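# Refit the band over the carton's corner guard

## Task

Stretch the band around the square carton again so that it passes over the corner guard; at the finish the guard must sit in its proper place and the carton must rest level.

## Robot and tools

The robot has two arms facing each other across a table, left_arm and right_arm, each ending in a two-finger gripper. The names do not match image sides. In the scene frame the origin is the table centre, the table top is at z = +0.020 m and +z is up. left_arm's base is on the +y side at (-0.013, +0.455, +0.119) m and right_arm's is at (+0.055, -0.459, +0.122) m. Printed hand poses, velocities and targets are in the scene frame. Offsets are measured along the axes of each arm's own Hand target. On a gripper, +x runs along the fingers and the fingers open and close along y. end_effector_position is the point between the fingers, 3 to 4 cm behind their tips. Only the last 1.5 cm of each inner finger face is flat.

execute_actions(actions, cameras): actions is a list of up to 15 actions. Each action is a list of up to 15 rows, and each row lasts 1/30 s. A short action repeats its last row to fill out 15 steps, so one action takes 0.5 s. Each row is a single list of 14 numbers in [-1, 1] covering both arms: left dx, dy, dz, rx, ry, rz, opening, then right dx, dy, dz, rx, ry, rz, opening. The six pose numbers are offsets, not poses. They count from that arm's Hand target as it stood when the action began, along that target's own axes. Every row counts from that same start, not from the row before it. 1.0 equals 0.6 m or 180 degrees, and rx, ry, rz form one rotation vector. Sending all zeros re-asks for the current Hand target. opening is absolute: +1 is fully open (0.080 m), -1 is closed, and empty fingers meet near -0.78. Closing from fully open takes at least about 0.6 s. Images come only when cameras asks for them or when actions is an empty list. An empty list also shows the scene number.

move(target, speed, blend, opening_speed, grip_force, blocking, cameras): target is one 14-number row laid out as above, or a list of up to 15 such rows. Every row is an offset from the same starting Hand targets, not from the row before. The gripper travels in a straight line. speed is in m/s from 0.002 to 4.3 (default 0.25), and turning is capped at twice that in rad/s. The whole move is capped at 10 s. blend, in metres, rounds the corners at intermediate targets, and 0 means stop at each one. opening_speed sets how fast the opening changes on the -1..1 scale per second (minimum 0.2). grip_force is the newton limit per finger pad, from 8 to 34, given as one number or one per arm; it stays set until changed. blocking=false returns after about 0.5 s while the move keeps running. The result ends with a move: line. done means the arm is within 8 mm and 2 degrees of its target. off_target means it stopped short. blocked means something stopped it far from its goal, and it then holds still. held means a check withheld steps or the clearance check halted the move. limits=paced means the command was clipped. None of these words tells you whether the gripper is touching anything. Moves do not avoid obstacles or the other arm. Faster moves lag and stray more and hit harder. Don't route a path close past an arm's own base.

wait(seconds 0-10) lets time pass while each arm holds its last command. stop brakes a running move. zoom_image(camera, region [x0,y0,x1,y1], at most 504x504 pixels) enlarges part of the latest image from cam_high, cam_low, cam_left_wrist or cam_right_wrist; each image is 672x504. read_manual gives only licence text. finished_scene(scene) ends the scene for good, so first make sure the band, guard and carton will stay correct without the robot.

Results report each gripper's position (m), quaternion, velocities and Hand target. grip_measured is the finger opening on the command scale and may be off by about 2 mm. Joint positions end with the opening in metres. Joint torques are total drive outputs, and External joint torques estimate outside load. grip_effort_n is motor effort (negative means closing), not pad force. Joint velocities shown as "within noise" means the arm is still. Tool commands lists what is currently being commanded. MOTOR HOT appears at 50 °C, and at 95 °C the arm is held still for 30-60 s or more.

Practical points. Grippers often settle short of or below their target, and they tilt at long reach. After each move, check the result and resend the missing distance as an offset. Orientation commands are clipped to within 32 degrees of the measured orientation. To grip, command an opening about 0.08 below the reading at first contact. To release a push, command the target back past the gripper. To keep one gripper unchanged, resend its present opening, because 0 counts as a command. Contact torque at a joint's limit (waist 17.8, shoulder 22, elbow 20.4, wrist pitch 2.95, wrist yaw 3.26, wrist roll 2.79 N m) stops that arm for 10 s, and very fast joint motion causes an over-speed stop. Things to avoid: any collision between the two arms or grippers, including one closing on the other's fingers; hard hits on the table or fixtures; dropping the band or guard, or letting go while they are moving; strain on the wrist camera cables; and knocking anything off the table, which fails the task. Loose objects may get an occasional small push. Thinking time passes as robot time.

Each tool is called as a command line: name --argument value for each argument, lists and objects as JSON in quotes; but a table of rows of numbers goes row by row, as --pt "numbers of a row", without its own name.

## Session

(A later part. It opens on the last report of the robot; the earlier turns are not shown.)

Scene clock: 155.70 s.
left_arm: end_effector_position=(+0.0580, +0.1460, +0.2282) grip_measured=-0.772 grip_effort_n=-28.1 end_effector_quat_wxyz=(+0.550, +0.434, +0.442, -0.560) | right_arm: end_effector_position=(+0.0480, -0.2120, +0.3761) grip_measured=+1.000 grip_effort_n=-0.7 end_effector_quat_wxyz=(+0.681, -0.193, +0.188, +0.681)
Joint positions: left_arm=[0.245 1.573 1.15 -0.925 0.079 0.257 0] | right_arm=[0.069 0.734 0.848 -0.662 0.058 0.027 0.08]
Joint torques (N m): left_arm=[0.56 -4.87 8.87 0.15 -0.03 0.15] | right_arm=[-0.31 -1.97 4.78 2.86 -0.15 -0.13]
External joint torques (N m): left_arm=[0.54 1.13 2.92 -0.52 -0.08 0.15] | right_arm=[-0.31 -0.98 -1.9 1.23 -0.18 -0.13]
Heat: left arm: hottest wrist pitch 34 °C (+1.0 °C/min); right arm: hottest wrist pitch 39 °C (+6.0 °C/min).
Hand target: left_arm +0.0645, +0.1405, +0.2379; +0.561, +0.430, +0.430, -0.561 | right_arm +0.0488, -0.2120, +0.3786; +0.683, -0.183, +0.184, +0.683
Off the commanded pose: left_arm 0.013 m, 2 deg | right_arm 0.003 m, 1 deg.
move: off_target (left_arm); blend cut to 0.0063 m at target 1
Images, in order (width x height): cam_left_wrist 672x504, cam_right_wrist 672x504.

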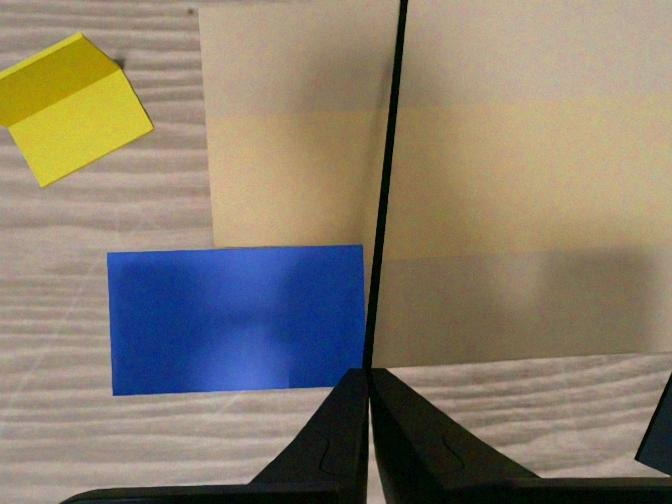

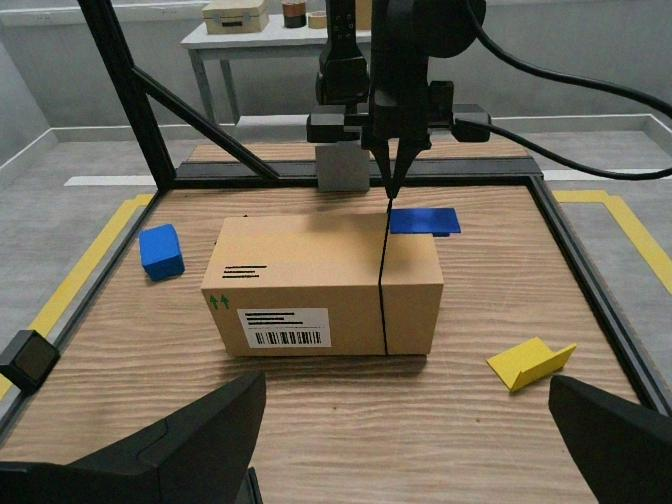

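move --pt "0 -0.02 0 0 0 0 -1 0 0 0 0 0 0 1" --pt "-0.037 -0.02 -0.042 0 0 0 -1 0 0 0 0 0 0 1" --speed 0.06 --cameras '["cam_left_wrist","cam_right_wrist","cam_high"]'

zoom_image --camera "cam_right_wrist" --region '[180, 140, 480, 380]'

Scene clock: 174.93 s.
left_arm: end_effector_position=(+0.0533, +0.1689, +0.2506) grip_measured=-0.774 grip_effort_n=-18.8 end_effector_quat_wxyz=(+0.561, +0.432, +0.435, -0.556) | right_arm: end_effector_position=(+0.0480, -0.2120, +0.3761) grip_measured=+1.000 grip_effort_n=-1.2 end_effector_quat_wxyz=(+0.681, -0.193, +0.188, +0.681)
Joint positions: left_arm=[0.24 1.455 1.125 -0.997 0.061 0.243 0] | right_arm=[0.069 0.734 0.848 -0.662 0.058 0.027 0.08]
Joint torques (N m): left_arm=[0.21 -5.46 4.69 0.42 0.11 0.12] | right_arm=[-0.28 -1.99 4.76 2.87 -0.15 -0.13]
External joint torques (N m): left_arm=[0.23 -0.26 -1.39 -0.31 0.06 0.12] | right_arm=[-0.27 -1.01 -1.95 1.22 -0.17 -0.13]
Heat: left arm: hottest wrist pitch 33 °C (+1.0 °C/min); right arm: hottest wrist pitch 40 °C (+4.0 °C/min).
Hand target: left_arm +0.0525, +0.1707, +0.2528; +0.561, +0.430, +0.430, -0.561 | right_arm +0.0488, -0.2120, +0.3786; +0.683, -0.183, +0.184, +0.683
Off the commanded pose: left_arm 0.003 m, 1 deg | right_arm 0.003 m, 1 deg.
move: done
Images, in order (width x height): cam_high 672x504, cam_left_wrist 672x504, cam_right_wrist 672x504.

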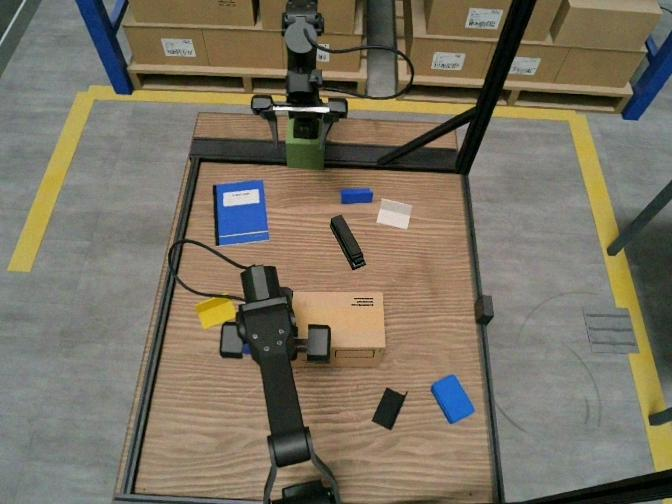

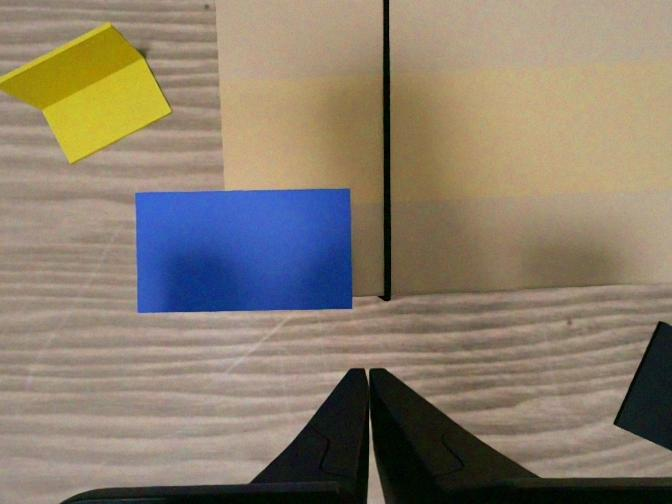

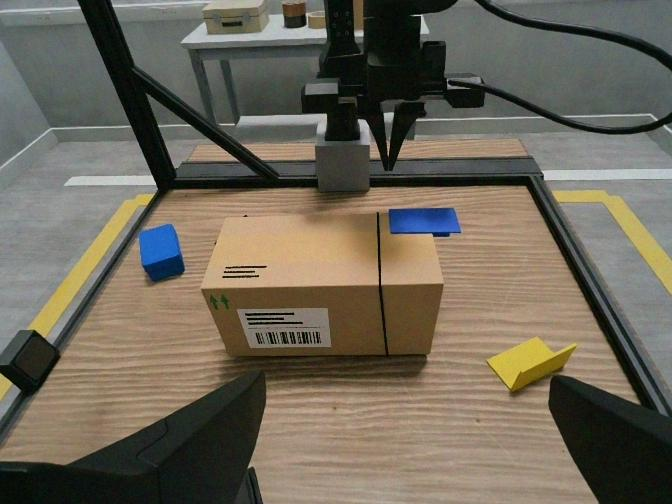

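Scaled by 1.680.

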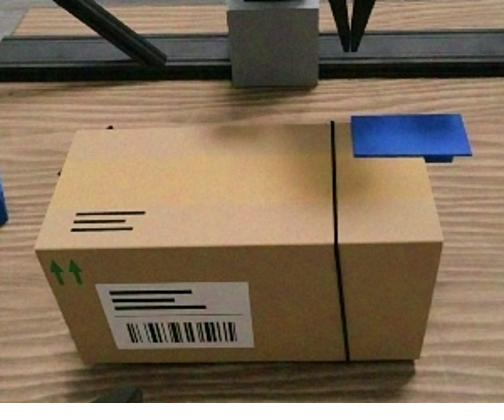

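move --target '[0.0702,-0.0242,0.017,0,0,0,-0.5,0,0,0,0,0,0,1]' --speed 0.1 --cameras '["cam_left_wrist","cam_right_wrist"]'

zoom_image --camera "cam_left_wrist" --region '[270, 300, 470, 450]'

Scene clock: 195.47 s.
left_arm: end_effector_position=(+0.0365, +0.1511, +0.2162) grip_measured=-0.504 grip_effort_n=18.4 end_effector_quat_wxyz=(+0.559, +0.432, +0.432, -0.561) | right_arm: end_effector_position=(+0.0480, -0.2120, +0.3761) grip_measured=+1.000 grip_effort_n=-0.7 end_effector_quat_wxyz=(+0.681, -0.193, +0.188, +0.681)
Joint positions: left_arm=[0.167 1.525 1.05 -0.844 0.048 0.182 0.012] | right_arm=[0.069 0.734 0.848 -0.662 0.058 0.027 0.08]
Joint torques (N m): left_arm=[-0.07 -3.8 4.73 1.3 -0.11 -0.08] | right_arm=[-0.29 -2 4.78 2.87 -0.15 -0.12]
External joint torques (N m): left_arm=[-0.07 1.91 -1.29 0.55 -0.14 -0.08] | right_arm=[-0.29 -1.02 -1.9 1.24 -0.17 -0.13]
Heat: left arm: hottest wrist pitch 32 °C (-2.0 °C/min); right arm: hottest wrist pitch 41 °C (+3.0 °C/min).
Hand target: left_arm +0.0380, +0.1499, +0.2148; +0.561, +0.430, +0.430, -0.561 | right_arm +0.0488, -0.2120, +0.3786; +0.683, -0.183, +0.184, +0.683
Off the commanded pose: left_arm 0.002 m, 0 deg | right_arm 0.003 m, 1 deg.
move: done
Images, in order (width x height): cam_left_wrist 672x504, cam_right_wrist 672x504.

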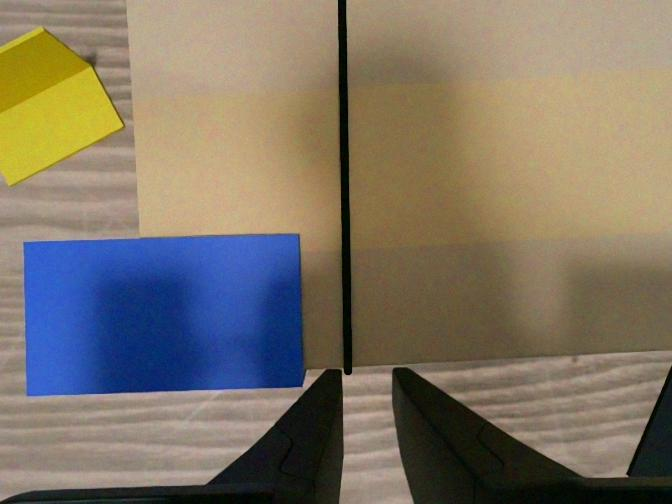

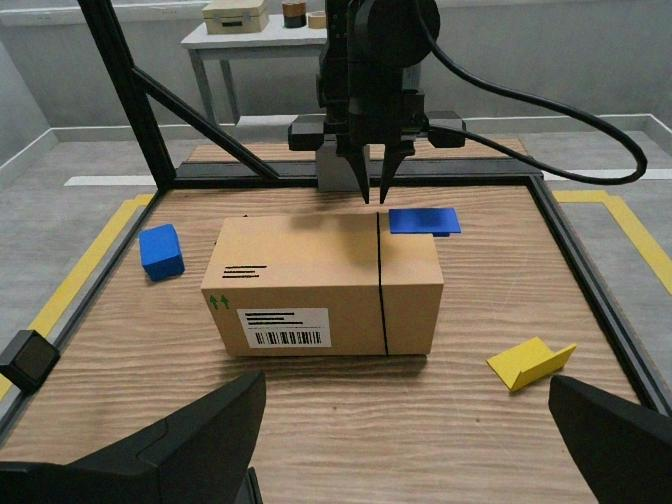

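Scaled by 2.520.

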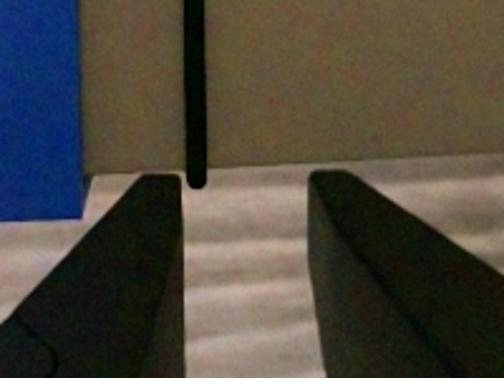

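move --target '[0.0314,0.009,-0.005,0,0,0,-0.5,0,0,0,0,0,0,1]' --speed 0.04 --cameras '["cam_left_wrist","cam_right_wrist"]'

zoom_image --camera "cam_left_wrist" --region '[270, 300, 470, 450]'

zoom_image --camera "cam_right_wrist" --region '[330, 170, 450, 250]'

Scene clock: 202.03 s.
left_arm: end_effector_position=(+0.0405, +0.1494, +0.2001) grip_measured=-0.504 grip_effort_n=17.9 end_effector_quat_wxyz=(+0.559, +0.428, +0.435, -0.561) | right_arm: end_effector_position=(+0.0480, -0.2120, +0.3761) grip_measured=+1.000 grip_effort_n=-1.2 end_effector_quat_wxyz=(+0.681, -0.193, +0.188, +0.681)
Joint positions: left_arm=[0.183 1.551 1.008 -0.777 0.059 0.191 0.012] | right_arm=[0.069 0.734 0.848 -0.662 0.058 0.027 0.08]
Joint torques (N m): left_arm=[0.22 -3.24 4.09 2.02 0.05 0.12] | right_arm=[-0.27 -1.95 4.76 2.87 -0.15 -0.12]
External joint torques (N m): left_arm=[0.22 2.52 -1.83 1.26 0.01 0.12] | right_arm=[-0.25 -1 -1.88 1.24 -0.17 -0.13]
Heat: left arm: hottest wrist pitch 32 °C (-3.0 °C/min); right arm: hottest wrist pitch 41 °C (+2.0 °C/min).
Hand target: left_arm +0.0434, +0.1479, +0.1958; +0.561, +0.430, +0.430, -0.561 | right_arm +0.0488, -0.2120, +0.3786; +0.683, -0.183, +0.184, +0.683
Off the commanded pose: left_arm 0.005 m, 1 deg | right_arm 0.003 m, 1 deg.
move: done
Images, in order (width x height): cam_left_wrist 672x504, cam_right_wrist 672x504.

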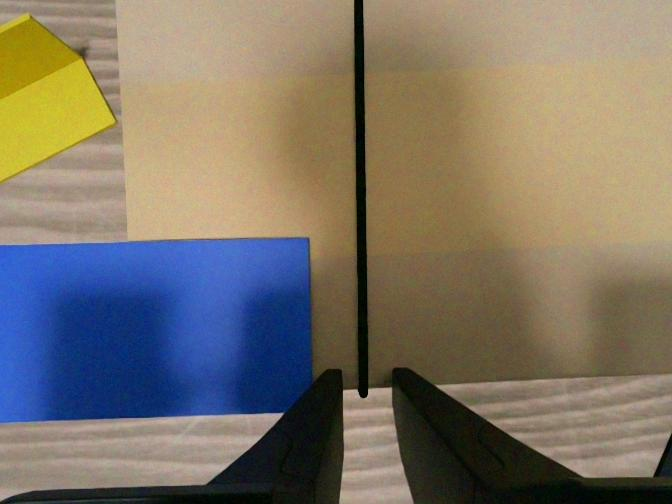

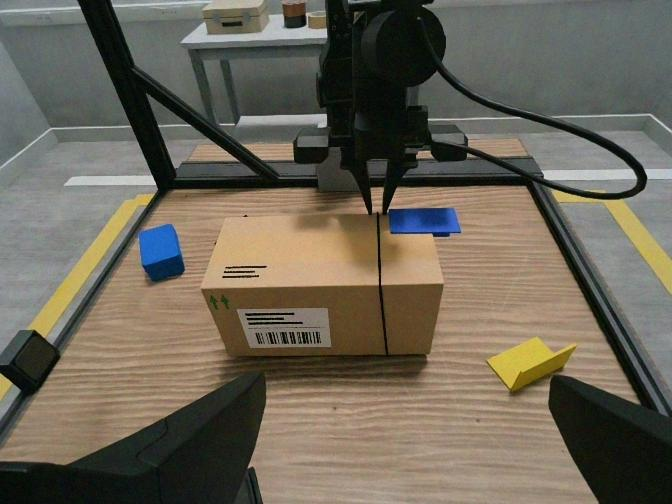

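Scaled by 2.520.

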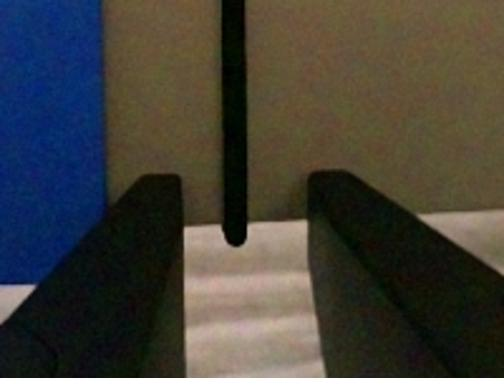

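Scaled by 4.200.

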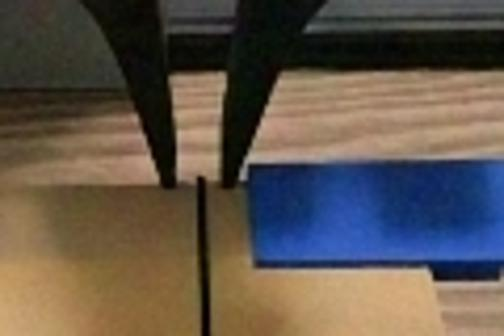

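move --target '[0,0,0,0,0,0,-1,0,0,0,0,0,0,1]' --opening_speed 0.8

move --target '[-0.046,0,-0.0036,0,0,0,-1,0,0,0,0,0,0,1]' --speed 0.05 --cameras '["cam_left_wrist","cam_right_wrist"]'

zoom_image --camera "cam_right_wrist" --region '[180, 140, 480, 380]'

Scene clock: 206.97 s.
left_arm: end_effector_position=(+0.0423, +0.1490, +0.2003) grip_measured=-0.771 grip_effort_n=-34.7 end_effector_quat_wxyz=(+0.561, +0.426, +0.435, -0.561) | right_arm: end_effector_position=(+0.0480, -0.2120, +0.3761) grip_measured=+1.000 grip_effort_n=-0.7 end_effector_quat_wxyz=(+0.681, -0.193, +0.188, +0.681)
Joint positions: left_arm=[0.19 1.551 1.008 -0.773 0.061 0.191 0] | right_arm=[0.069 0.734 0.848 -0.662 0.058 0.027 0.08]
Joint torques (N m): left_arm=[0.17 -3.24 4.13 1.82 -0.03 0.11] | right_arm=[-0.27 -1.95 4.75 2.86 -0.16 -0.13]
External joint torques (N m): left_arm=[0.14 2.54 -1.78 1.07 -0.07 0.11] | right_arm=[-0.28 -0.95 -1.99 1.2 -0.18 -0.14]
Heat: left arm: hottest wrist pitch 33 °C (-3.0 °C/min); right arm: hottest wrist pitch 41 °C (+2.0 °C/min).
Hand target: left_arm +0.0434, +0.1479, +0.1958; +0.561, +0.430, +0.430, -0.561 | right_arm +0.0488, -0.2120, +0.3786; +0.683, -0.183, +0.184, +0.683
Off the commanded pose: left_arm 0.005 m, 1 deg | right_arm 0.003 m, 1 deg.
move: done

Scene clock: 208.20 s.
left_arm: end_effector_position=(+0.0407, +0.1632, +0.2110) grip_measured=-0.774 grip_effort_n=-18.8 end_effector_quat_wxyz=(+0.552, +0.439, +0.444, -0.553) | right_arm: end_effector_position=(+0.0480, -0.2120, +0.3761) grip_measured=+1.000 grip_effort_n=-0.7 end_effector_quat_wxyz=(+0.681, -0.193, +0.188, +0.681)
Joint positions: left_arm=[0.19 1.513 1.024 -0.864 0.051 0.199 0] | right_arm=[0.069 0.734 0.848 -0.662 0.058 0.027 0.08]
Joint torques (N m): left_arm=[0.15 -5.53 8.18 0.41 0.03 0.12] | right_arm=[-0.28 -2 4.75 2.87 -0.15 -0.12]
External joint torques (N m): left_arm=[0.15 -0.05 2.27 -0.29 0 0.12] | right_arm=[-0.28 -1.07 -1.88 1.25 -0.17 -0.12]
Heat: left arm: hottest wrist pitch 33 °C (-2.0 °C/min); right arm: hottest wrist pitch 41 °C (+2.0 °C/min).
Hand target: left_arm +0.0434, +0.1571, +0.2219; +0.561, +0.430, +0.430, -0.561 | right_arm +0.0488, -0.2120, +0.3786; +0.683, -0.183, +0.184, +0.683
Off the commanded pose: left_arm 0.013 m, 2 deg | right_arm 0.003 m, 1 deg.
move: off_target (left_arm)
Images, in order (width x height): cam_left_wrist 672x504, cam_right_wrist 672x504.

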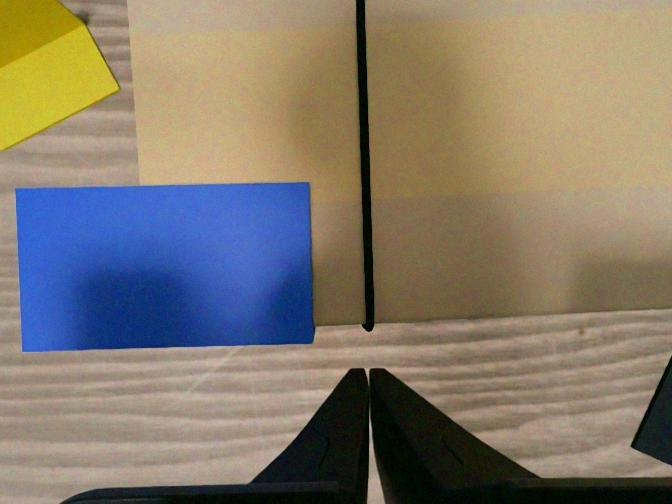

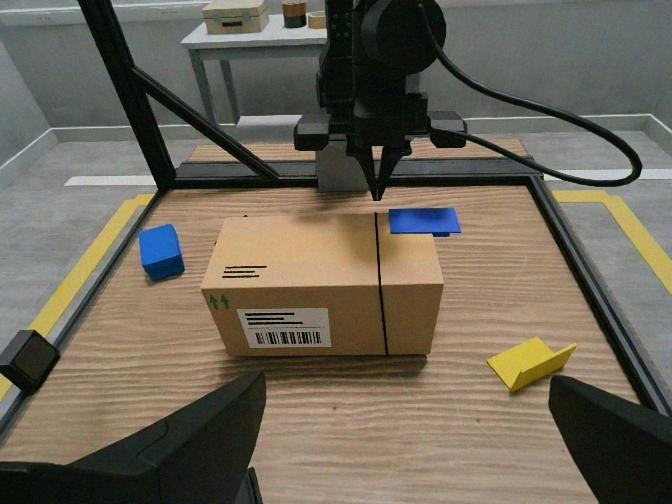

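Scaled by 1.680.

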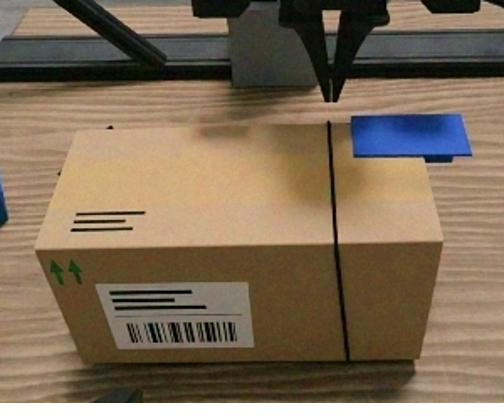

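move --target '[0.021,0.0,0.034,0,0.078,0,-0.5,0,0,0,0,0,0,1]' --speed 0.1 --cameras '["cam_left_wrist","cam_right_wrist"]'

zoom_image --camera "cam_left_wrist" --region '[270, 300, 470, 450]'

zoom_image --camera "cam_right_wrist" --region '[330, 170, 450, 250]'

Scene clock: 234.80 s.
left_arm: end_effector_position=(+0.0429, +0.1407, +0.2109) grip_measured=-0.504 grip_effort_n=18.4 end_effector_quat_wxyz=(+0.499, +0.494, +0.506, -0.501) | right_arm: end_effector_position=(+0.0480, -0.2120, +0.3761) grip_measured=+1.000 grip_effort_n=-0.7 end_effector_quat_wxyz=(+0.681, -0.193, +0.188, +0.681)
Joint positions: left_arm=[0.163 1.772 1.324 -1.126 0.013 0.173 0.012] | right_arm=[0.069 0.734 0.848 -0.662 0.058 0.027 0.08]
Joint torques (N m): left_arm=[-0.14 -4.99 7.8 0.07 -0.15 -0.07] | right_arm=[-0.31 -1.98 4.75 2.88 -0.15 -0.13]
External joint torques (N m): left_arm=[-0.15 2.2 2.15 -0.27 -0.16 -0.07] | right_arm=[-0.33 -1.03 -1.94 1.23 -0.17 -0.13]
Heat: left arm: hottest wrist pitch 32 °C (-1.0 °C/min); right arm: hottest wrist pitch 42 °C (+2.0 °C/min).
Hand target: left_arm +0.0434, +0.1342, +0.2150; +0.504, +0.496, +0.496, -0.505 | right_arm +0.0488, -0.2120, +0.3786; +0.683, -0.183, +0.184, +0.683
Off the commanded pose: left_arm 0.008 m, 1 deg | right_arm 0.003 m, 1 deg.
move: done
Images, in order (width x height): cam_left_wrist 672x504, cam_right_wrist 672x504.

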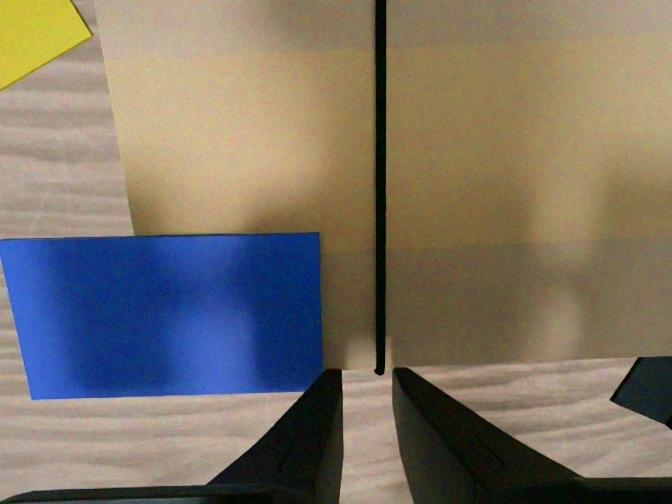

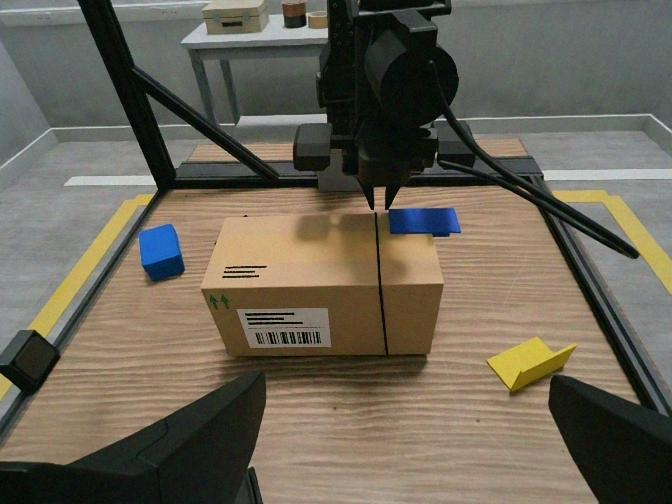

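Scaled by 2.520.

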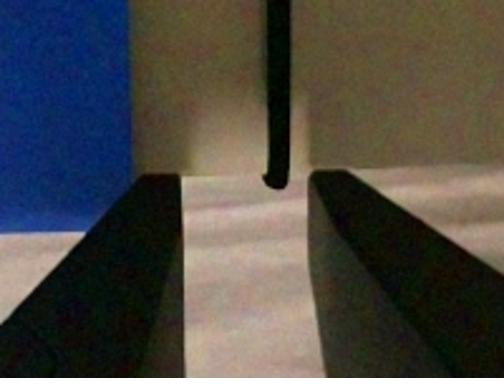

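Scaled by 4.200.

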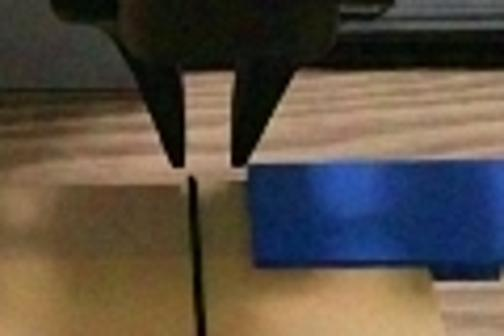

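move --target '[0.0417,-0.0067,0.01,0,0,0,-0.5,0,0,0,0,0,0,1]' --speed 0.05 --cameras '["cam_left_wrist","cam_right_wrist"]'

zoom_image --camera "cam_left_wrist" --region '[270, 300, 470, 450]'

zoom_image --camera "cam_right_wrist" --region '[330, 170, 450, 250]'

Scene clock: 240.97 s.
left_arm: end_effector_position=(+0.0414, +0.1314, +0.2005) grip_measured=-0.504 grip_effort_n=17.0 end_effector_quat_wxyz=(+0.507, +0.492, +0.498, -0.502) | right_arm: end_effector_position=(+0.0480, -0.2120, +0.3761) grip_measured=+1.000 grip_effort_n=-0.7 end_effector_quat_wxyz=(+0.681, -0.193, +0.188, +0.681)
Joint positions: left_arm=[0.15 1.797 1.312 -1.068 0.004 0.157 0.012] | right_arm=[0.069 0.734 0.848 -0.662 0.058 0.027 0.08]
Joint torques (N m): left_arm=[-0.29 -3.3 3.26 2.46 -0.12 -0.09] | right_arm=[-0.32 -1.98 4.73 2.86 -0.15 -0.14]
External joint torques (N m): left_arm=[-0.32 4.05 -2.38 2.08 -0.13 -0.08] | right_arm=[-0.32 -0.96 -1.97 1.22 -0.17 -0.14]
Heat: left arm: hottest wrist pitch 32 °C (-1.0 °C/min); right arm: hottest wrist pitch 42 °C (+2.0 °C/min).
Hand target: left_arm +0.0393, +0.1277, +0.1901; +0.504, +0.496, +0.496, -0.505 | right_arm +0.0488, -0.2120, +0.3786; +0.683, -0.183, +0.184, +0.683
Off the commanded pose: left_arm 0.011 m, 1 deg | right_arm 0.003 m, 1 deg.
move: off_target (left_arm)
Images, in order (width x height): cam_left_wrist 672x504, cam_right_wrist 672x504.

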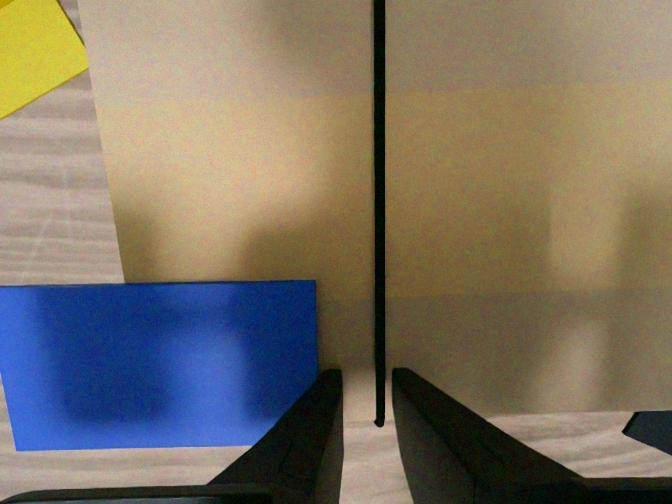

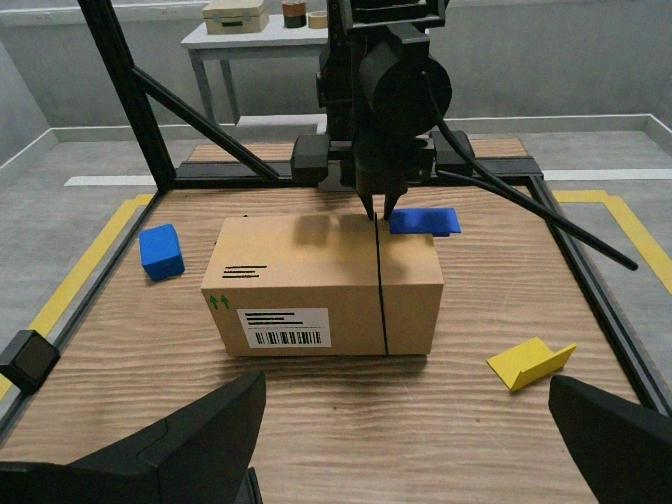

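Scaled by 2.520.

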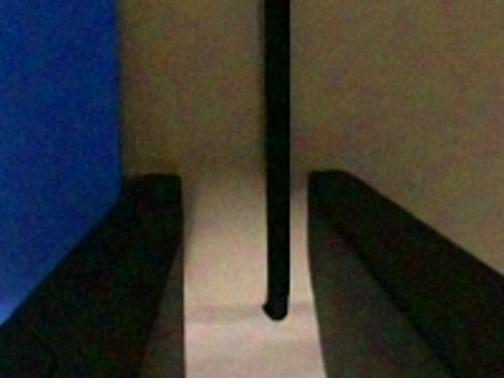

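Scaled by 4.200.

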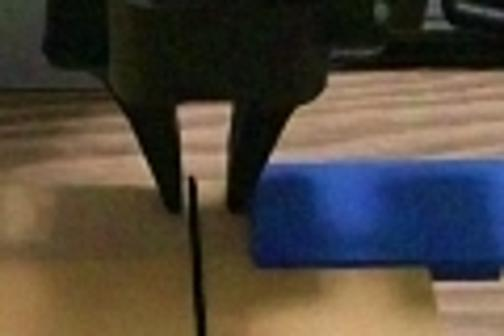

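move --target '[0,0,0,0,0,0,-1,0,0,0,0,0,0,1]' --opening_speed 0.8

move --target '[-0.055,0,0,0,0,0,-1,0,0,0,0,0,0,1]' --speed 0.05 --cameras '["cam_left_wrist","cam_right_wrist"]'

zoom_image --camera "cam_right_wrist" --region '[300, 140, 480, 280]'

Scene clock: 246.27 s.
left_arm: end_effector_position=(+0.0400, +0.1298, +0.2006) grip_measured=-0.769 grip_effort_n=-42.1 end_effector_quat_wxyz=(+0.507, +0.489, +0.498, -0.506) | right_arm: end_effector_position=(+0.0480, -0.2120, +0.3761) grip_measured=+1.000 grip_effort_n=-1.2 end_effector_quat_wxyz=(+0.681, -0.193, +0.188, +0.681)
Joint positions: left_arm=[0.148 1.797 1.312 -1.062 0.012 0.157 0] | right_arm=[0.069 0.734 0.848 -0.662 0.058 0.027 0.08]
Joint torques (N m): left_arm=[-0.24 -3.34 3.31 2.03 -0.11 -0.1] | right_arm=[-0.3 -1.98 4.8 2.87 -0.15 -0.14]
External joint torques (N m): left_arm=[-0.25 3.99 -2.34 1.63 -0.11 -0.1] | right_arm=[-0.29 -1.06 -1.8 1.25 -0.17 -0.14]
Heat: left arm: hottest wrist pitch 33 °C (+1.0 °C/min); right arm: hottest wrist pitch 42 °C (+1.0 °C/min).
Hand target: left_arm +0.0393, +0.1277, +0.1901; +0.504, +0.496, +0.496, -0.505 | right_arm +0.0488, -0.2120, +0.3786; +0.683, -0.183, +0.184, +0.683
Off the commanded pose: left_arm 0.011 m, 1 deg | right_arm 0.003 m, 1 deg.
move: off_target (left_arm)

Scene clock: 247.77 s.
left_arm: end_effector_position=(+0.0370, +0.1323, +0.2140) grip_measured=-0.771 grip_effort_n=-32.8 end_effector_quat_wxyz=(+0.497, +0.497, +0.504, -0.502) | right_arm: end_effector_position=(+0.0480, -0.2120, +0.3761) grip_measured=+1.000 grip_effort_n=-0.7 end_effector_quat_wxyz=(+0.681, -0.193, +0.188, +0.681)
Joint positions: left_arm=[0.14 1.798 1.369 -1.146 0.012 0.157 0] | right_arm=[0.069 0.734 0.848 -0.662 0.058 0.027 0.08]
Joint torques (N m): left_arm=[-0.14 -6.52 8.29 -0.22 -0.12 -0.1] | right_arm=[-0.26 -1.97 4.77 2.86 -0.14 -0.13]
External joint torques (N m): left_arm=[-0.16 0.82 2.67 -0.55 -0.13 -0.09] | right_arm=[-0.28 -1.04 -1.89 1.23 -0.15 -0.13]
Heat: left arm: hottest wrist pitch 33 °C (+1.0 °C/min); right arm: hottest wrist pitch 42 °C (+1.0 °C/min).
Hand target: left_arm +0.0394, +0.1283, +0.2231; +0.504, +0.496, +0.496, -0.505 | right_arm +0.0488, -0.2120, +0.3786; +0.683, -0.183, +0.184, +0.683
Off the commanded pose: left_arm 0.010 m, 1 deg | right_arm 0.003 m, 1 deg.
move: off_target (left_arm)
Images, in order (width x height): cam_left_wrist 672x504, cam_right_wrist 672x504.

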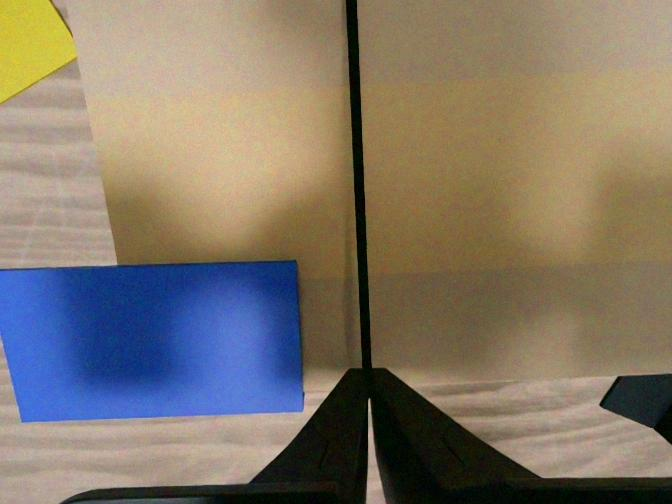

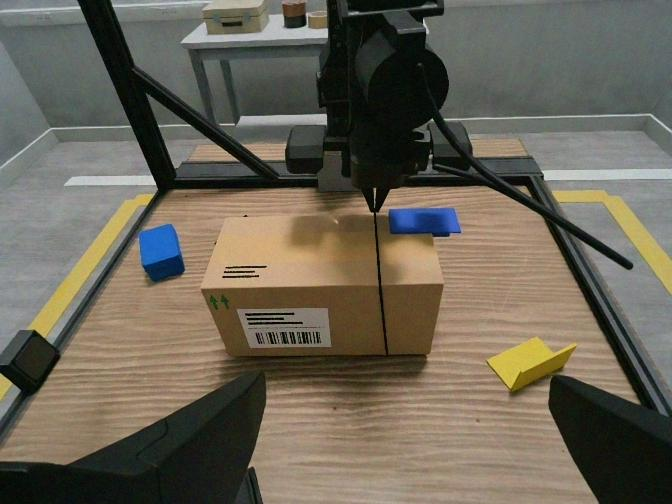

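Scaled by 2.800.

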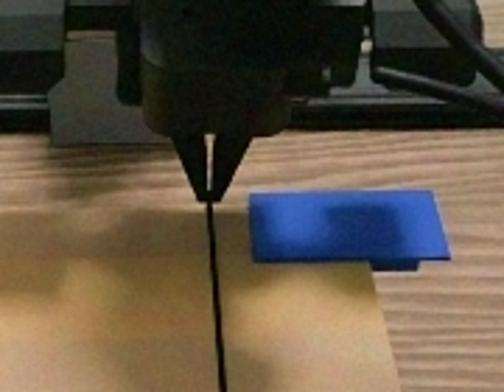

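move --target '[-0.0067,0.0,-0.05,0,0,0,-1,0,0,0,0,0,0,1]' --speed 0.05 --cameras '["cam_left_wrist","cam_right_wrist"]'

zoom_image --camera "cam_right_wrist" --region '[300, 140, 480, 280]'

Scene clock: 251.83 s.
left_arm: end_effector_position=(+0.0363, +0.1515, +0.2220) grip_measured=-0.771 grip_effort_n=-31.9 end_effector_quat_wxyz=(+0.503, +0.493, +0.497, -0.507) | right_arm: end_effector_position=(+0.0480, -0.2120, +0.3761) grip_measured=+1.000 grip_effort_n=-1.2 end_effector_quat_wxyz=(+0.681, -0.193, +0.188, +0.681)
Joint positions: left_arm=[0.148 1.703 1.288 -1.137 0.012 0.168 0] | right_arm=[0.069 0.734 0.848 -0.662 0.058 0.027 0.08]
Joint torques (N m): left_arm=[0.27 -7.85 4 -0.42 -0.1 0.11] | right_arm=[-0.26 -2 4.77 2.86 -0.15 -0.12]
External joint torques (N m): left_arm=[0.27 -1.17 -1.66 -0.79 -0.11 0.11] | right_arm=[-0.27 -0.94 -1.99 1.21 -0.16 -0.12]
Heat: left arm: hottest wrist pitch 33 °C (+1.0 °C/min); right arm: hottest wrist pitch 42 °C (+1.0 °C/min).
Hand target: left_arm +0.0394, +0.1584, +0.2266; +0.504, +0.496, +0.496, -0.505 | right_arm +0.0488, -0.2120, +0.3786; +0.683, -0.183, +0.184, +0.683
Off the commanded pose: left_arm 0.009 m, 0 deg | right_arm 0.003 m, 1 deg.
move: off_target (left_arm)
Images, in order (width x height): cam_left_wrist 672x504, cam_right_wrist 672x504.

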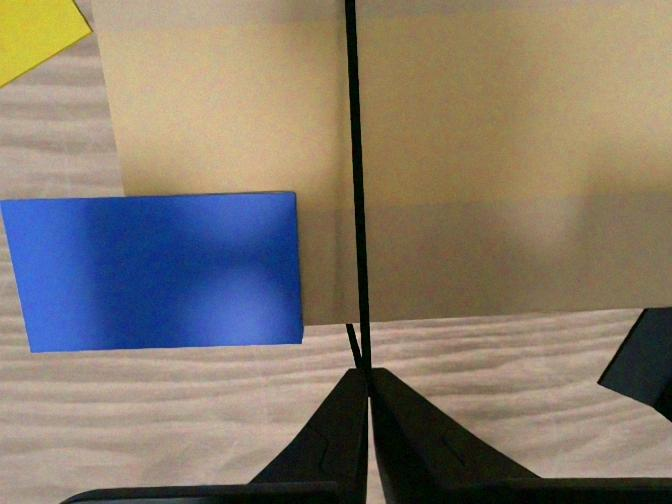

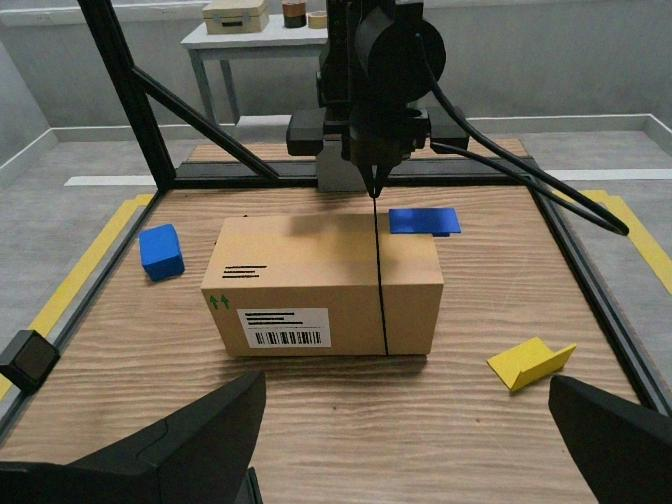

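Scaled by 2.800.

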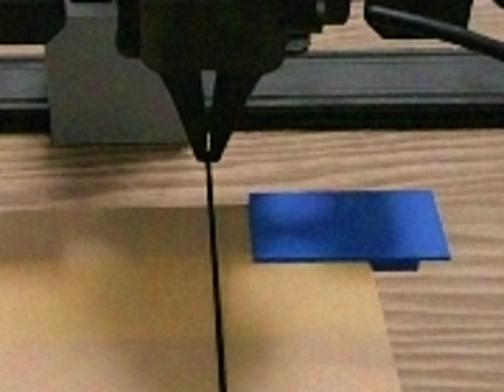

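move --target '[0.007,0.0,-0.015,0,0,0,-1,0,0,0,0,0,0,1]' --speed 0.04 --cameras '["cam_left_wrist","cam_low"]'

zoom_image --camera "cam_left_wrist" --region '[250, 240, 450, 390]'

zoom_image --camera "cam_low" --region '[300, 180, 420, 280]'

Scene clock: 258.13 s.
left_arm: end_effector_position=(+0.0368, +0.1596, +0.2184) grip_measured=-0.771 grip_effort_n=-31.9 end_effector_quat_wxyz=(+0.504, +0.492, +0.496, -0.508) | right_arm: end_effector_position=(+0.0480, -0.2120, +0.3761) grip_measured=+1.000 grip_effort_n=-1.2 end_effector_quat_wxyz=(+0.681, -0.193, +0.188, +0.681)
Joint positions: left_arm=[0.154 1.672 1.239 -1.114 0.012 0.173 0] | right_arm=[0.069 0.734 0.848 -0.662 0.058 0.027 0.08]
Joint torques (N m): left_arm=[0.27 -7.44 3.74 -0.56 -0.1 0.12] | right_arm=[-0.26 -1.95 4.8 2.87 -0.15 -0.13]
External joint torques (N m): left_arm=[0.25 -1.03 -1.91 -0.95 -0.1 0.12] | right_arm=[-0.29 -0.95 -1.9 1.23 -0.16 -0.13]
Heat: left arm: hottest wrist pitch 33 °C (+1.0 °C/min); right arm: hottest wrist pitch 43 °C (+2.0 °C/min).
Hand target: left_arm +0.0394, +0.1673, +0.2222; +0.504, +0.496, +0.496, -0.505 | right_arm +0.0488, -0.2120, +0.3786; +0.683, -0.183, +0.184, +0.683
Off the commanded pose: left_arm 0.009 m, 1 deg | right_arm 0.003 m, 1 deg.
move: off_target (left_arm)
Images, in order (width x height): cam_low 672x504, cam_left_wrist 672x504.

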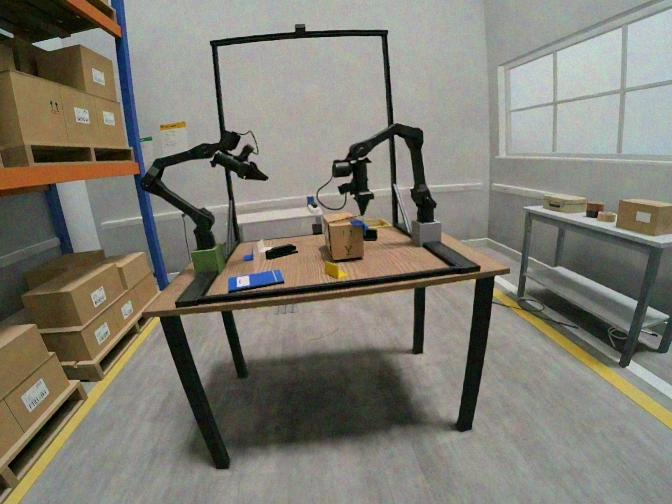

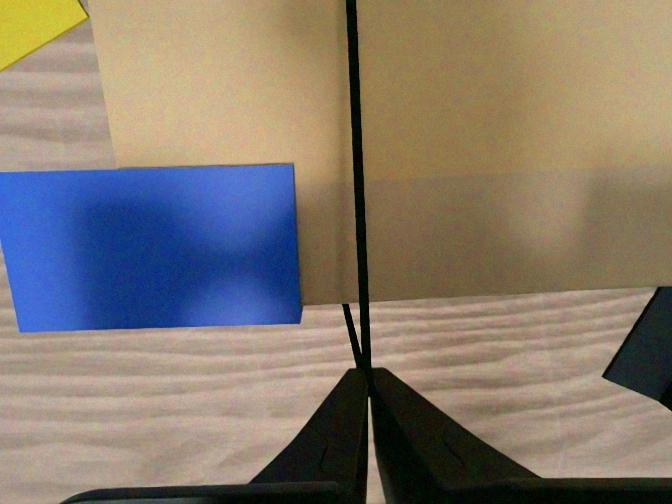

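Scaled by 2.520.

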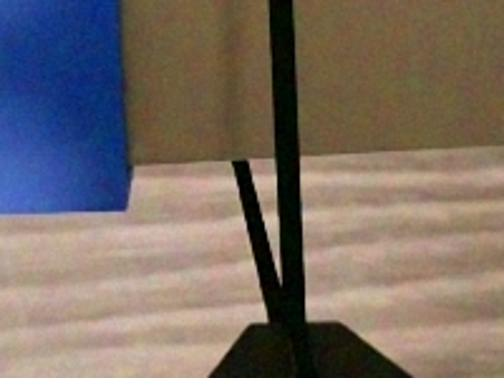

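Scaled by 4.200.

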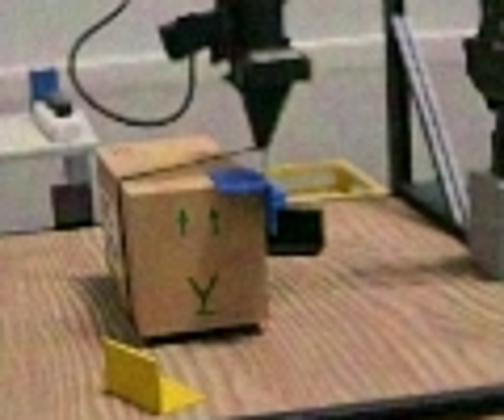

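move --target '[0,0,0,0,0,0,-1,0.509,-0.292,-0.007,-0.150,0.0258,0.2343,-0.77]' --speed 0.2 --cameras '["all"]'

Scene clock: 281.70 s.
left_arm: end_effector_position=(+0.0368, +0.1596, +0.2184) grip_measured=-0.771 grip_effort_n=-31.9 end_effector_quat_wxyz=(+0.504, +0.492, +0.496, -0.508) | right_arm: end_effector_position=(+0.2251, +0.0459, +0.2208) grip_measured=-0.767 grip_effort_n=-16.5 end_effector_quat_wxyz=(+0.329, -0.286, +0.113, +0.893)
Joint positions: left_arm=[0.154 1.672 1.239 -1.114 0.012 0.173 0] | right_arm=[-0.55 2.521 2.267 -1.116 -0.93 -1.304 0]
Joint torques (N m): left_arm=[0.24 -7.44 3.92 -0.57 -0.08 0.1] | right_arm=[-0.07 -10.02 7.68 0.18 -0.89 -0.16]
External joint torques (N m): left_arm=[0.25 -1.03 -1.74 -0.96 -0.09 0.1] | right_arm=[-0.17 2.23 1.67 -0.39 -0.33 -0.16]
Heat: left arm: hottest wrist pitch 32 °C (+0.0 °C/min); right arm: hottest wrist pitch 42 °C (+0.0 °C/min).
Hand target: left_arm +0.0394, +0.1673, +0.2222; +0.504, +0.496, +0.496, -0.505 | right_arm +0.2239, +0.0502, +0.2218; +0.326, -0.283, +0.103, +0.896
Off the commanded pose: left_arm 0.009 m, 1 deg | right_arm 0.005 m, 1 deg.
move: off_target (left_arm)

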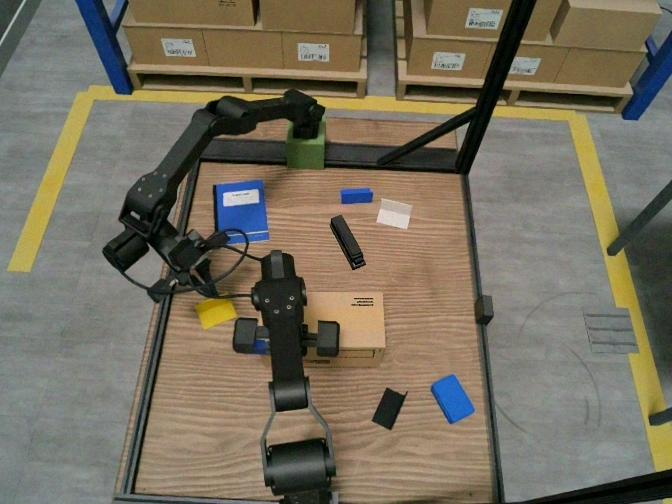

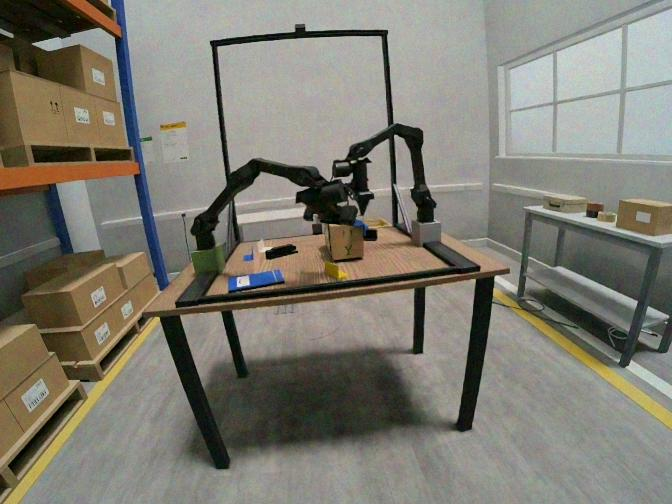

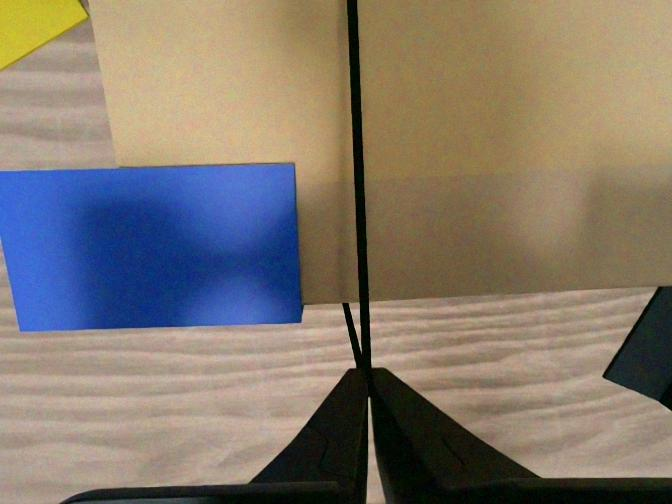

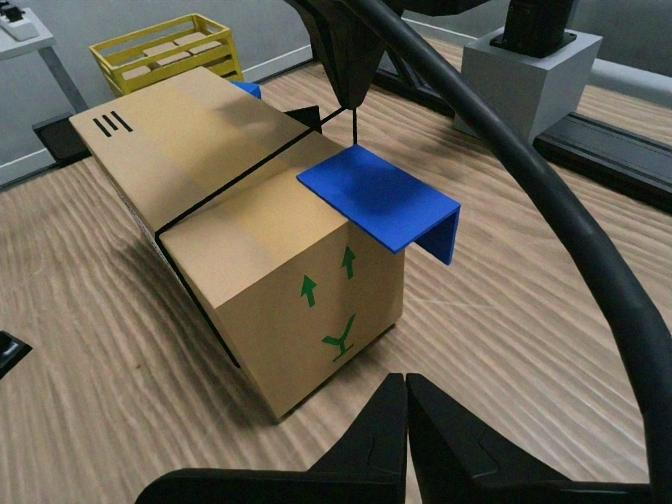

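zoom_image --camera "cam_high" --region '[90, 190, 350, 380]'

zoom_image --camera "cam_low" --region '[270, 140, 410, 280]'

Scaled by 1.938.

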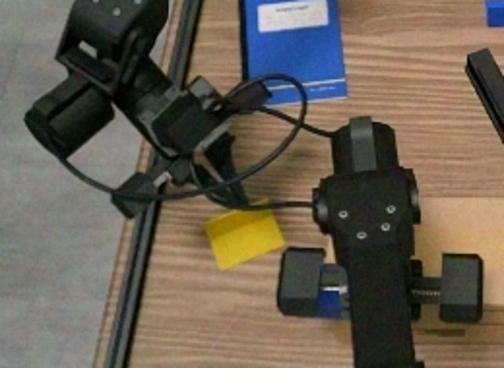

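Scaled by 3.600.

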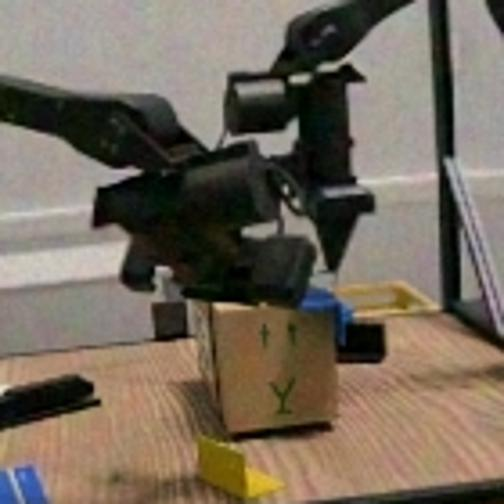

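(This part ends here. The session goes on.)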